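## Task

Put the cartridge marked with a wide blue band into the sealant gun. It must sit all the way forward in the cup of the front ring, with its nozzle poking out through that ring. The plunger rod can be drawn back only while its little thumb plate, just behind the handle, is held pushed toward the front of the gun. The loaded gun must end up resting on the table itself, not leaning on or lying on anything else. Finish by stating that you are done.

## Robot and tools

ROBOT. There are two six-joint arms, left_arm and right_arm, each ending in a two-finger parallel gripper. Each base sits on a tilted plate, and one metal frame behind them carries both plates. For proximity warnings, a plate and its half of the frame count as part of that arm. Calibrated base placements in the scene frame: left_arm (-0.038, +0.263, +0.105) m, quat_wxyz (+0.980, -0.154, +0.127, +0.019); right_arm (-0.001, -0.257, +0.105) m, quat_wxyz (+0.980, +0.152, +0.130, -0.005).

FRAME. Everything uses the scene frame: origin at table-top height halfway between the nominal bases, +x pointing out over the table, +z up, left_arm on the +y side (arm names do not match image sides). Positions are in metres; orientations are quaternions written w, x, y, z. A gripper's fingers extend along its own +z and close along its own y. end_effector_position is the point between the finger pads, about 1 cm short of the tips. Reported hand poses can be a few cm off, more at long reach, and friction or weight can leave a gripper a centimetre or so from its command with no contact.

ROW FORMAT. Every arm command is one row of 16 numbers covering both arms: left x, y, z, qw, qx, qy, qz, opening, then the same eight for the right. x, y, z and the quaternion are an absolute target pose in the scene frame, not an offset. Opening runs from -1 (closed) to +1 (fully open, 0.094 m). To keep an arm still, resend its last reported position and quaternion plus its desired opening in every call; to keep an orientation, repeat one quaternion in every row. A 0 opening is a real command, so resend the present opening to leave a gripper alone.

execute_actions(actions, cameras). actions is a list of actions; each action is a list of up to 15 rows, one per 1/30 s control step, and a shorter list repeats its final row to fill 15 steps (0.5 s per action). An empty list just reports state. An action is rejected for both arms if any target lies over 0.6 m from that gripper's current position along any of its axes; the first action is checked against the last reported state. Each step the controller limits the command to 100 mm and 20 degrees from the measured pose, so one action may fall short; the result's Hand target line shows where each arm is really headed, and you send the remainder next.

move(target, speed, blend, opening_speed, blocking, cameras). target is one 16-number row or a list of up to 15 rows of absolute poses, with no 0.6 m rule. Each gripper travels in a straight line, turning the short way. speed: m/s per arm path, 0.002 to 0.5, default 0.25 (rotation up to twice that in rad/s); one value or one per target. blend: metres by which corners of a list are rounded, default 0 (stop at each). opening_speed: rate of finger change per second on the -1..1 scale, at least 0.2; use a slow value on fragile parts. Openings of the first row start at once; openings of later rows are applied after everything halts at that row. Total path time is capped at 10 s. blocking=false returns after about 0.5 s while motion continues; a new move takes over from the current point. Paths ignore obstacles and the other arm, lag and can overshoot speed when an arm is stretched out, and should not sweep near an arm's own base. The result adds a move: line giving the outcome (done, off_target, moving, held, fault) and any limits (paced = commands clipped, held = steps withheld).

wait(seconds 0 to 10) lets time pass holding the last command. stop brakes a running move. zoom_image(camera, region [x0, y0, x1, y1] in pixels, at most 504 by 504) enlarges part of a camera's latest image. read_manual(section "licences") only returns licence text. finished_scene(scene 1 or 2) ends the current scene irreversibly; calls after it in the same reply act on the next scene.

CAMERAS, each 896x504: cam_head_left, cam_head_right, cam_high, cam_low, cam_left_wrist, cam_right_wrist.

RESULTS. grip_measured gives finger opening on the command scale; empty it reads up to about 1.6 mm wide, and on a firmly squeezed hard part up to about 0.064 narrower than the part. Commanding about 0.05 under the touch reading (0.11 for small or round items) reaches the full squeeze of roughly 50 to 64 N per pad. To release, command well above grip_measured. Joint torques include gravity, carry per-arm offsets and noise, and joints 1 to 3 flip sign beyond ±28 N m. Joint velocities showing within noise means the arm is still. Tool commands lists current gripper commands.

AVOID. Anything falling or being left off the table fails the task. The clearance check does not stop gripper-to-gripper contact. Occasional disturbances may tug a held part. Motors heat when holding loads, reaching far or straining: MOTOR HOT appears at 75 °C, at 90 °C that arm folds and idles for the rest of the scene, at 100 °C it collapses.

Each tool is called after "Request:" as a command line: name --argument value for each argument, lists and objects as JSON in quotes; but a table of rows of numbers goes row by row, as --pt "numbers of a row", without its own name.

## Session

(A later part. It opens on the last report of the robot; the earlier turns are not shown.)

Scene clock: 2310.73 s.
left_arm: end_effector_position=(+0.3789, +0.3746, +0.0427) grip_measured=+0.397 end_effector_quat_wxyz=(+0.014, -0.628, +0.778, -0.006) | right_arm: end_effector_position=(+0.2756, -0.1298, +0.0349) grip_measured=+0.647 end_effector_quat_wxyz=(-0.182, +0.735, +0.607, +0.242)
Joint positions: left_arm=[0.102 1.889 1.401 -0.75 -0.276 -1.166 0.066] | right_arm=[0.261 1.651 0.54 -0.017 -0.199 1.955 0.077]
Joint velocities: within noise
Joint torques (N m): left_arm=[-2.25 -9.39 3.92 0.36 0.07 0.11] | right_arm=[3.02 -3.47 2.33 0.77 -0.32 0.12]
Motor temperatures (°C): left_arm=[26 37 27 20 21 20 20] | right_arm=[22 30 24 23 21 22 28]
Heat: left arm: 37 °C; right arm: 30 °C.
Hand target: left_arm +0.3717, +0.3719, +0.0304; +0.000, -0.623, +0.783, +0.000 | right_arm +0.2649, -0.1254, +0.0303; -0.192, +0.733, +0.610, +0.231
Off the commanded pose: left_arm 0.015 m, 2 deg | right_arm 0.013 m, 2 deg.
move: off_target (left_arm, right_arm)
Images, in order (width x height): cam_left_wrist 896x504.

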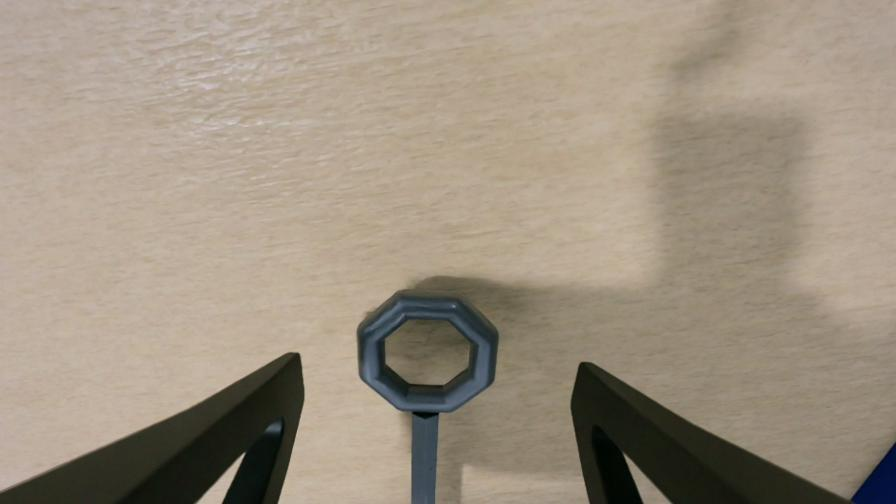

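Request:
move --pt "0.370 0.370 0.007 0 -0.6225 0.7826 0 0.4 0.265 -0.125 0.030 -0.1923 0.7332 0.6099 0.2311 0.45" --pt "0.370 0.370 0.007 0 -0.6225 0.7826 0 -0.4 0.265 -0.125 0.030 -0.1923 0.7332 0.6099 0.2311 0.45" --pt "0.358 0.295 0.007 0 -0.6225 0.7826 0 -0.4 0.265 -0.125 0.030 -0.1923 0.7332 0.6099 0.2311 0.45" --speed 0.05 --opening_speed 0.8 --cameras '["cam_left_wrist","cam_high","cam_right_wrist"]'

Request:
zoom_image --camera "cam_high" --region '[390, 220, 530, 290]'

Scene clock: 2322.53 s.
left_arm: end_effector_position=(+0.3753, +0.3692, +0.0197) grip_measured=-0.257 end_effector_quat_wxyz=(+0.090, -0.638, +0.762, +0.069) | right_arm: end_effector_position=(+0.2754, -0.1302, +0.0346) grip_measured=+0.647 end_effector_quat_wxyz=(-0.181, +0.736, +0.607, +0.241)
Joint positions: left_arm=[0.015 1.928 1.283 -0.571 -0.513 -1.268 0.035] | right_arm=[0.261 1.651 0.54 -0.018 -0.196 1.957 0.077]
Joint velocities: within noise
Joint torques (N m): left_arm=[-10.35 -9.58 1.94 -0.19 1.69 -0.69] | right_arm=[2.99 -3.47 2.33 0.78 -0.34 0.1]
Motor temperatures (°C): left_arm=[26 38 27 20 21 20 20] | right_arm=[22 30 24 23 21 22 28]
Heat: left arm: 38 °C; right arm: 30 °C.
Hand target: left_arm +0.3539, +0.3014, +0.0108; +0.001, -0.623, +0.782, +0.009 | right_arm +0.2649, -0.1254, +0.0303; -0.192, +0.733, +0.610, +0.231
Off the commanded pose: left_arm 0.077 m, 13 deg | right_arm 0.013 m, 2 deg.
move: off_target (left_arm, right_arm); target 2's new opening was sent with left_arm's hand 0.017 m and 2 deg from that target
Images, in order (width x height): cam_high 896x504, cam_left_wrist 896x504, cam_right_wrist 896x504.

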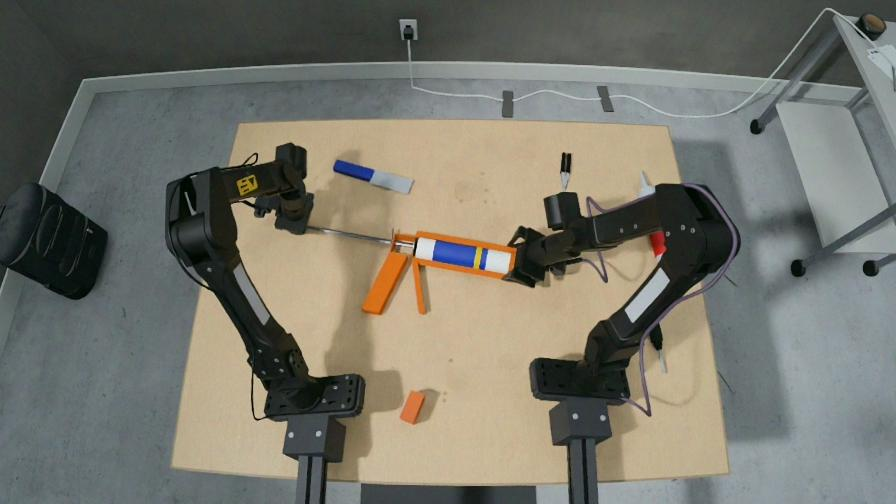

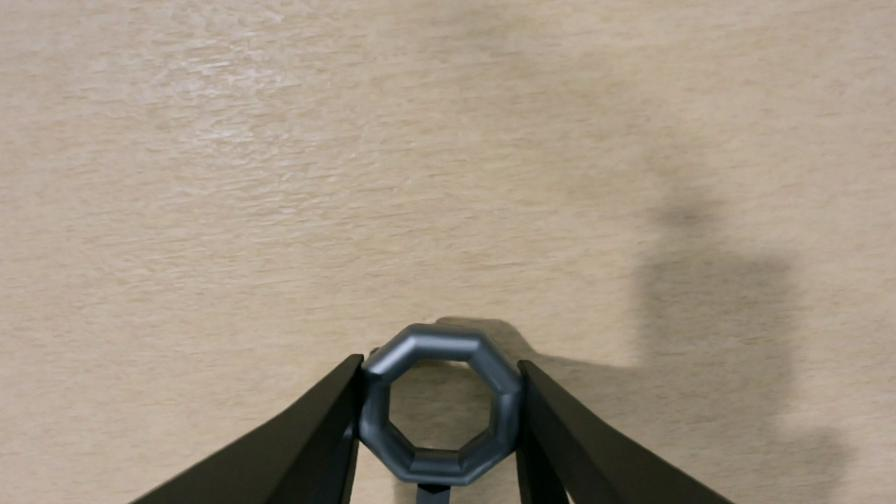

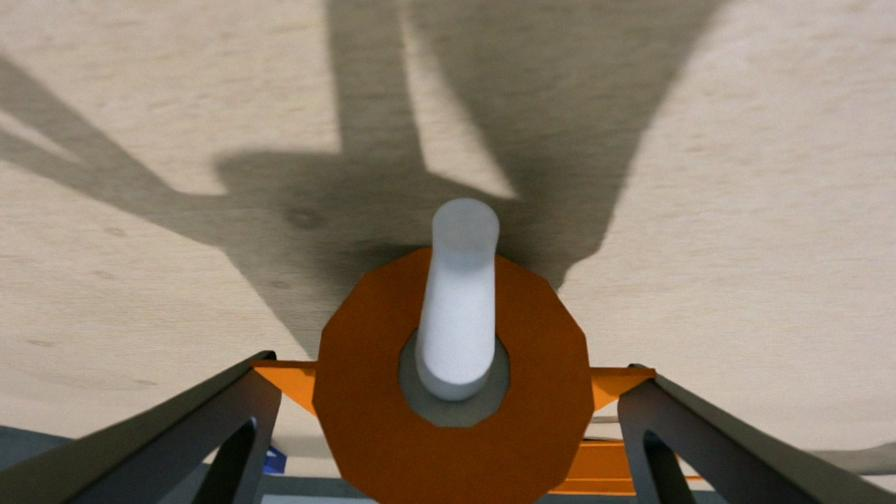

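Scaled by 3.600 from the camera's 896x504 image, which has a finer 1280x720 frame.

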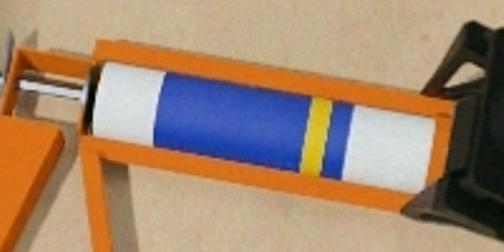

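Request:
move --pt "0.374 0.366 0.020 0 -0.6225 0.7826 0 -0.4 0.265 -0.125 0.030 -0.1923 0.7332 0.6099 0.2311 0.45" --pt "0.374 0.368 0.018 0 -0.6225 0.7826 0 0.4 0.265 -0.125 0.030 -0.1923 0.7332 0.6099 0.2311 0.45" --pt "0.375 0.370 0.08 0 -0.6225 0.7826 0 0.4 0.265 -0.125 0.030 -0.1923 0.7332 0.6099 0.2311 0.45" --pt "0.34 0.15 0.13 0 -0.6225 0.7826 0 0.4 0.265 -0.125 0.030 -0.1923 0.7332 0.6099 0.2311 0.45" --speed '[0.05,0.05,0.06,0.2]' --cameras '["cam_left_wrist"]'

Request:
zoom_image --camera "cam_left_wrist" --region '[300, 250, 560, 500]'

Scene clock: 2355.03 s.
left_arm: end_effector_position=(+0.3387, +0.1510, +0.1325) grip_measured=+0.397 end_effector_quat_wxyz=(-0.004, -0.623, +0.782, -0.012) | right_arm: end_effector_position=(+0.2754, -0.1302, +0.0346) grip_measured=+0.647 end_effector_quat_wxyz=(-0.181, +0.735, +0.607, +0.241)
Joint positions: left_arm=[-0.558 1.926 1.493 -1.053 -0.38 -1.843 0.066] | right_arm=[0.261 1.651 0.54 -0.018 -0.196 1.955 0.077]
Joint velocities: within noise
Joint torques (N m): left_arm=[-4.59 -7.77 7.09 0.08 -0.15 -0.11] | right_arm=[2.99 -3.48 2.32 0.78 -0.35 0.12]
Motor temperatures (°C): left_arm=[28 41 27 20 24 20 21] | right_arm=[22 30 24 23 21 22 28]
Heat: left arm: 41 °C; right arm: 30 °C.
Hand target: left_arm +0.3400, +0.1501, +0.1300; +0.000, -0.622, +0.783, -0.001 | right_arm +0.2649, -0.1254, +0.0303; -0.192, +0.733, +0.610, +0.231
Off the commanded pose: left_arm 0.003 m, 1 deg | right_arm 0.013 m, 2 deg.
move: off_target (right_arm); target 2's new opening was sent with left_arm's hand 0.006 m and 3 deg from that target
Images, in order (width x height): cam_left_wrist 896x504.

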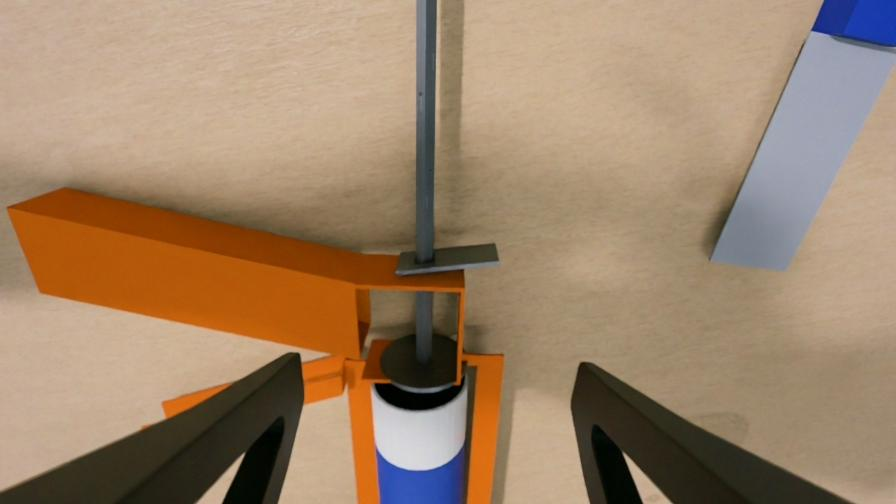

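Scaled by 1.938 from the camera's 896x504 image, which has a finer 1280x720 frame.

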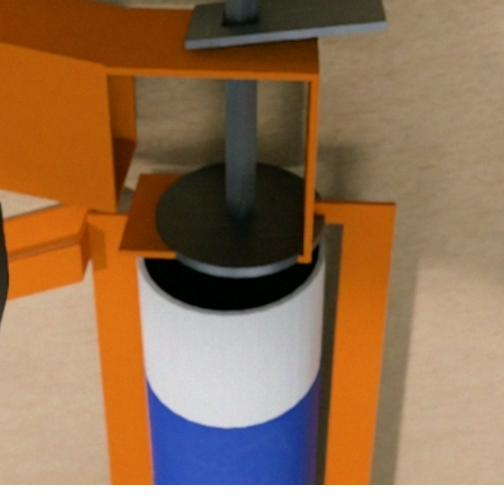

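Request:
zoom_image --camera "cam_high" --region '[500, 220, 550, 290]'

Request:
wait --seconds 0.1 --cameras '["cam_right_wrist"]'

Request:
zoom_image --camera "cam_right_wrist" --region '[385, 300, 525, 440]'

This scene's latest camera images include none from cam_high. They are from: cam_left_wrist. cam_high's image comes with the result of a call that names it in "cameras".

Scene clock: 2382.47 s.
left_arm: end_effector_position=(+0.3386, +0.1511, +0.1326) grip_measured=+0.397 end_effector_quat_wxyz=(-0.004, -0.623, +0.782, -0.012) | right_arm: end_effector_position=(+0.2754, -0.1302, +0.0346) grip_measured=+0.647 end_effector_quat_wxyz=(-0.181, +0.735, +0.607, +0.241)
Joint positions: left_arm=[-0.558 1.926 1.494 -1.054 -0.381 -1.844 0.066] | right_arm=[0.261 1.651 0.54 -0.018 -0.196 1.955 0.077]
Joint velocities: within noise
Joint torques (N m): left_arm=[-4.57 -7.79 7.09 0.1 -0.14 -0.11] | right_arm=[2.97 -3.47 2.33 0.78 -0.34 0.11]
Motor temperatures (°C): left_arm=[27 37 27 20 22 20 20] | right_arm=[22 30 24 23 21 22 28]
Heat: left arm: 37 °C; right arm: 30 °C.
Hand target: left_arm +0.3400, +0.1500, +0.1300; +0.000, -0.622, +0.783, -0.001 | right_arm +0.2649, -0.1254, +0.0303; -0.192, +0.733, +0.610, +0.231
Tool commands: left_gripper/opening=+0.4 right_gripper/opening=+0.45
Off the commanded pose: left_arm 0.003 m, 1 deg | right_arm 0.013 m, 2 deg.
wait: 0.10 s; at rest from the start
Images, in order (width x height): cam_right_wrist 896x504.

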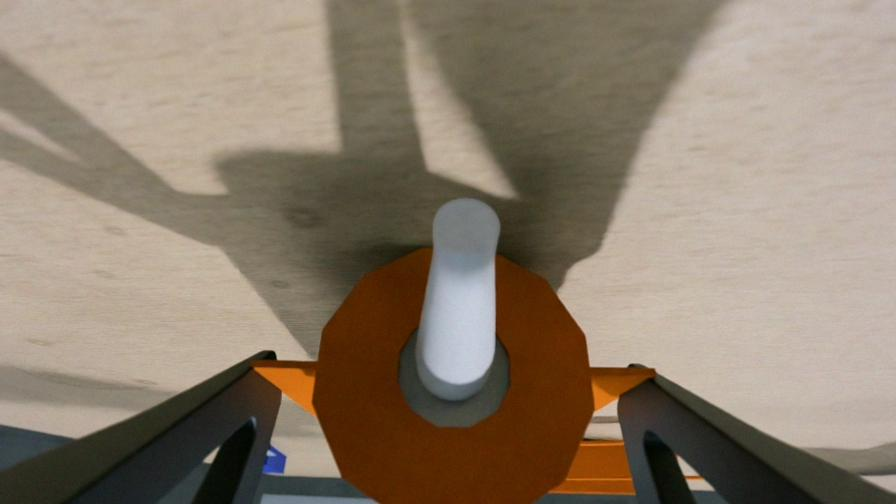

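Scaled by 3.600 from the camera's 896x504 image, which has a finer 1280x720 frame.

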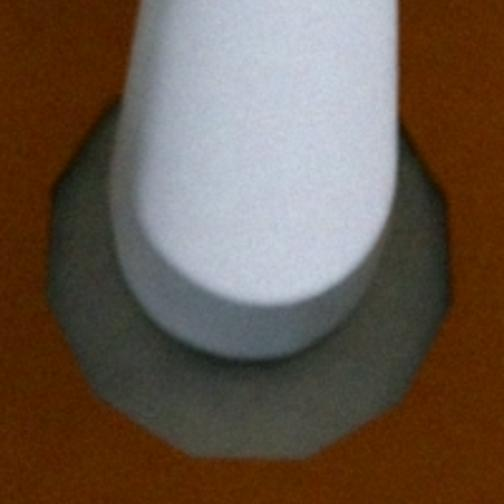

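Request:
move --pt "0.34 0.15 0.13 0 -0.6225 0.7826 0 0.4 0.275 -0.130 0.033 -0.1923 0.7332 0.6099 0.2311 0.66" --pt "0.34 0.15 0.13 0 -0.6225 0.7826 0 0.4 0.275 -0.130 0.034 -0.1923 0.7332 0.6099 0.2311 0.9" --pt "0.32 0.22 0.20 0 -0.6225 0.7826 0 0.4 0.262 -0.185 0.118 -0.1923 0.7332 0.6099 0.2311 0.9" --pt "0.30 0.28 0.22 0 -0.6225 0.7826 0 0.4 0.24 -0.26 0.20 -0.1923 0.7332 0.6099 0.2311 0.9" --speed '[0.05,0.05,0.06,0.15]' --opening_speed 0.5

Request:
zoom_image --camera "cam_high" --region '[380, 220, 560, 290]'

Request:
zoom_image --camera "cam_low" --region '[490, 215, 630, 285]'

Request:
zoom_image --camera "cam_head_right" --region '[320, 150, 520, 270]'

Scene clock: 2401.40 s.
left_arm: end_effector_position=(+0.3092, +0.2752, +0.2199) grip_measured=+0.397 end_effector_quat_wxyz=(+0.006, -0.627, +0.779, -0.007) | right_arm: end_effector_position=(+0.2358, -0.2585, +0.1899) grip_measured=+0.898 end_effector_quat_wxyz=(-0.196, +0.737, +0.609, +0.218)
Joint positions: left_arm=[-0.378 1.562 1.499 -1.351 -0.381 -1.662 0.066] | right_arm=[-0.106 1.02 0.875 -1.132 -0.324 1.601 0.089]
Joint velocities: within noise
Joint torques (N m): left_arm=[-2.11 -9.4 3.89 0.1 0.04 0.12] | right_arm=[0.31 -3.71 8.84 0.04 -0.52 -0.03]
Motor temperatures (°C): left_arm=[26 37 27 20 22 20 20] | right_arm=[22 30 24 23 21 22 28]
Heat: left arm: 37 °C; right arm: 30 °C.
Hand target: left_arm +0.3001, +0.2798, +0.2200; +0.000, -0.623, +0.783, +0.000 | right_arm +0.2399, -0.2599, +0.1998; -0.192, +0.733, +0.610, +0.231
Off the commanded pose: left_arm 0.010 m, 1 deg | right_arm 0.011 m, 2 deg.
move: off_target (right_arm)

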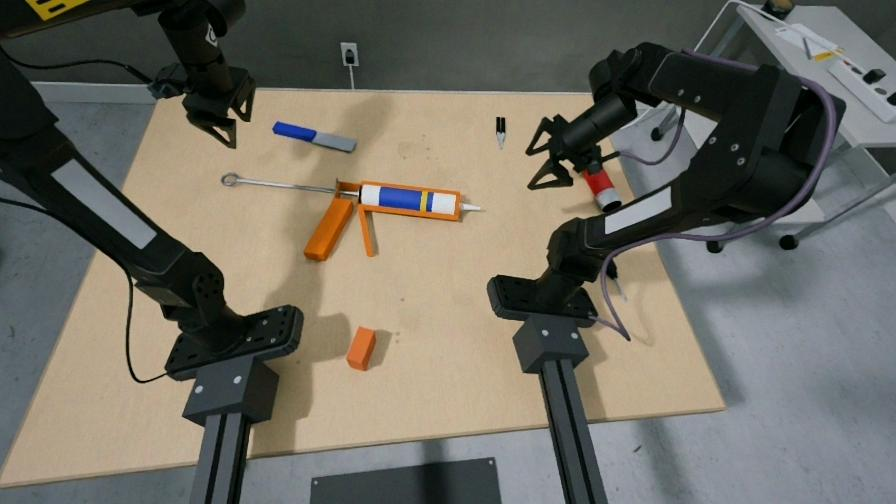

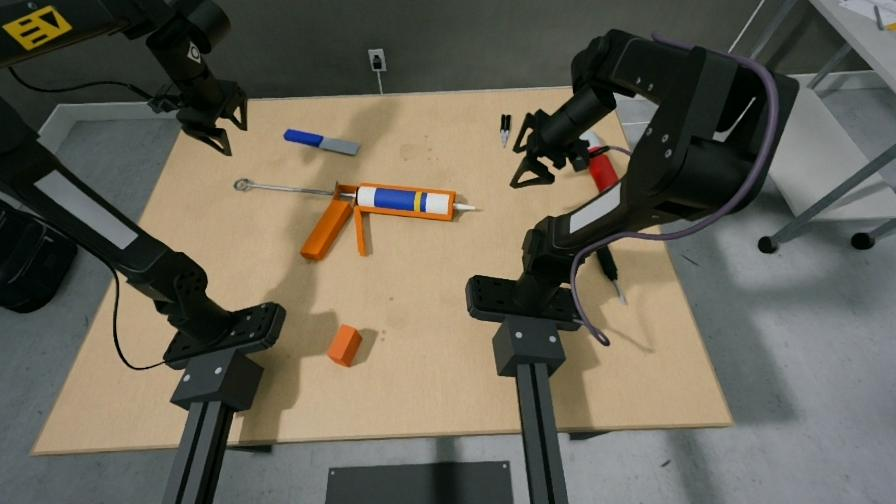

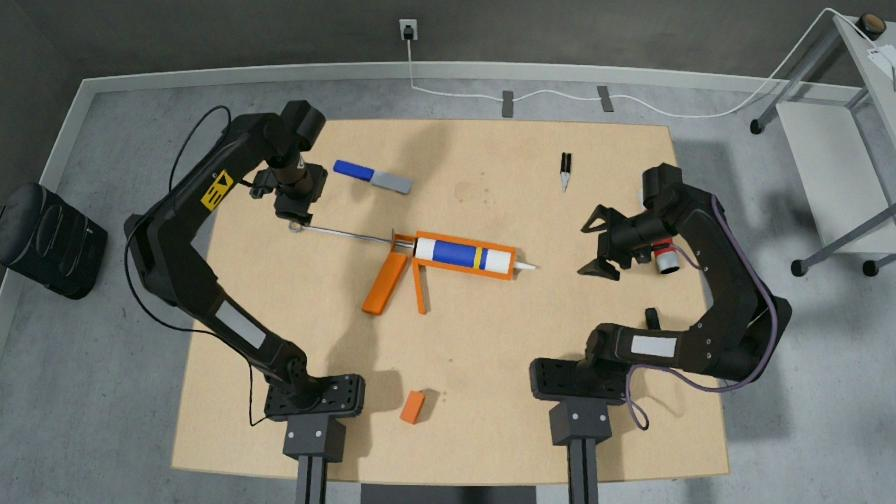

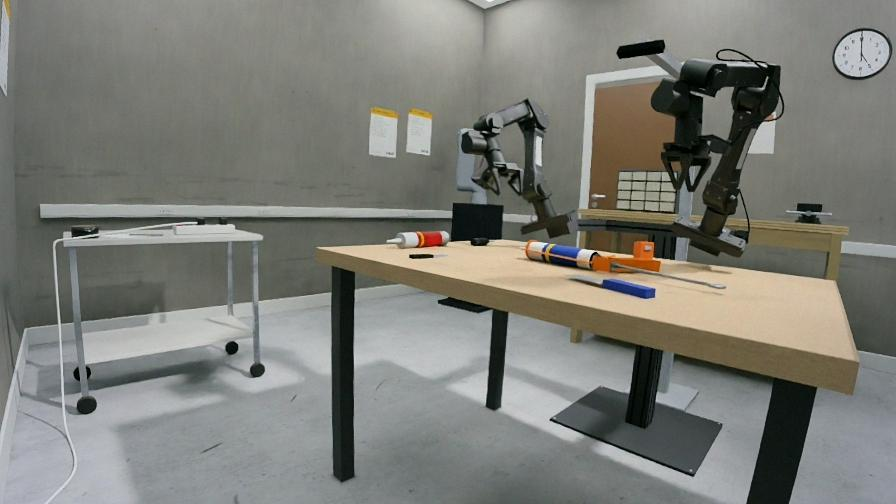

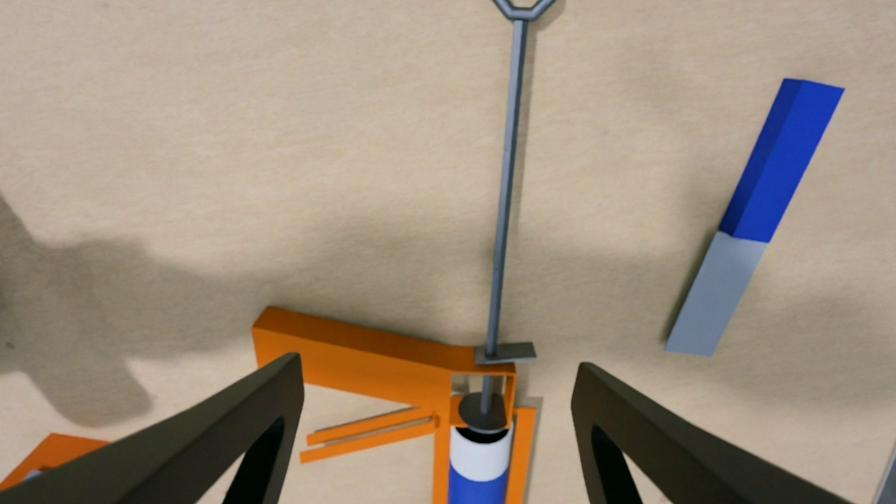

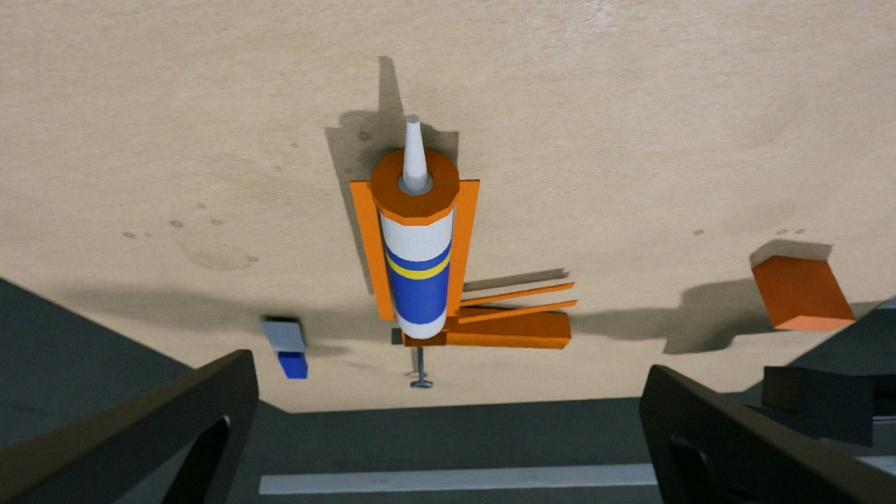

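Scaled by 2.800 from the camera's 896x504 image, which has a finer 1280x720 frame.

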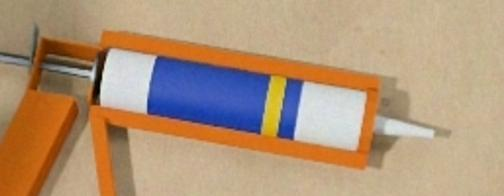

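Scaled by 3.600 from the camera's 896x504 image, which has a finer 1280x720 frame.

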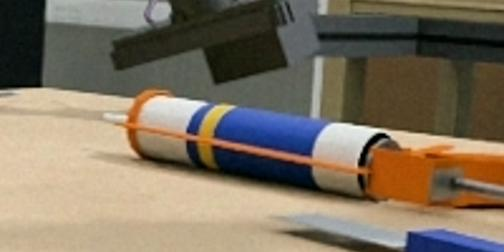

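Scaled by 2.520 from the camera's 896x504 image, which has a finer 1280x720 frame.

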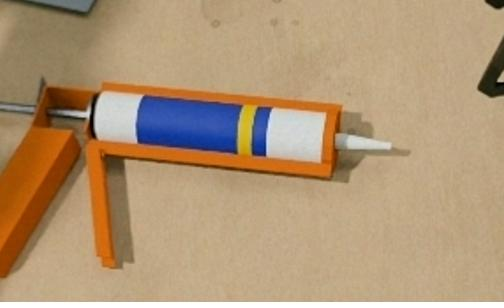

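Request:
finished_scene --scene 1

The scene is finished: the task was done.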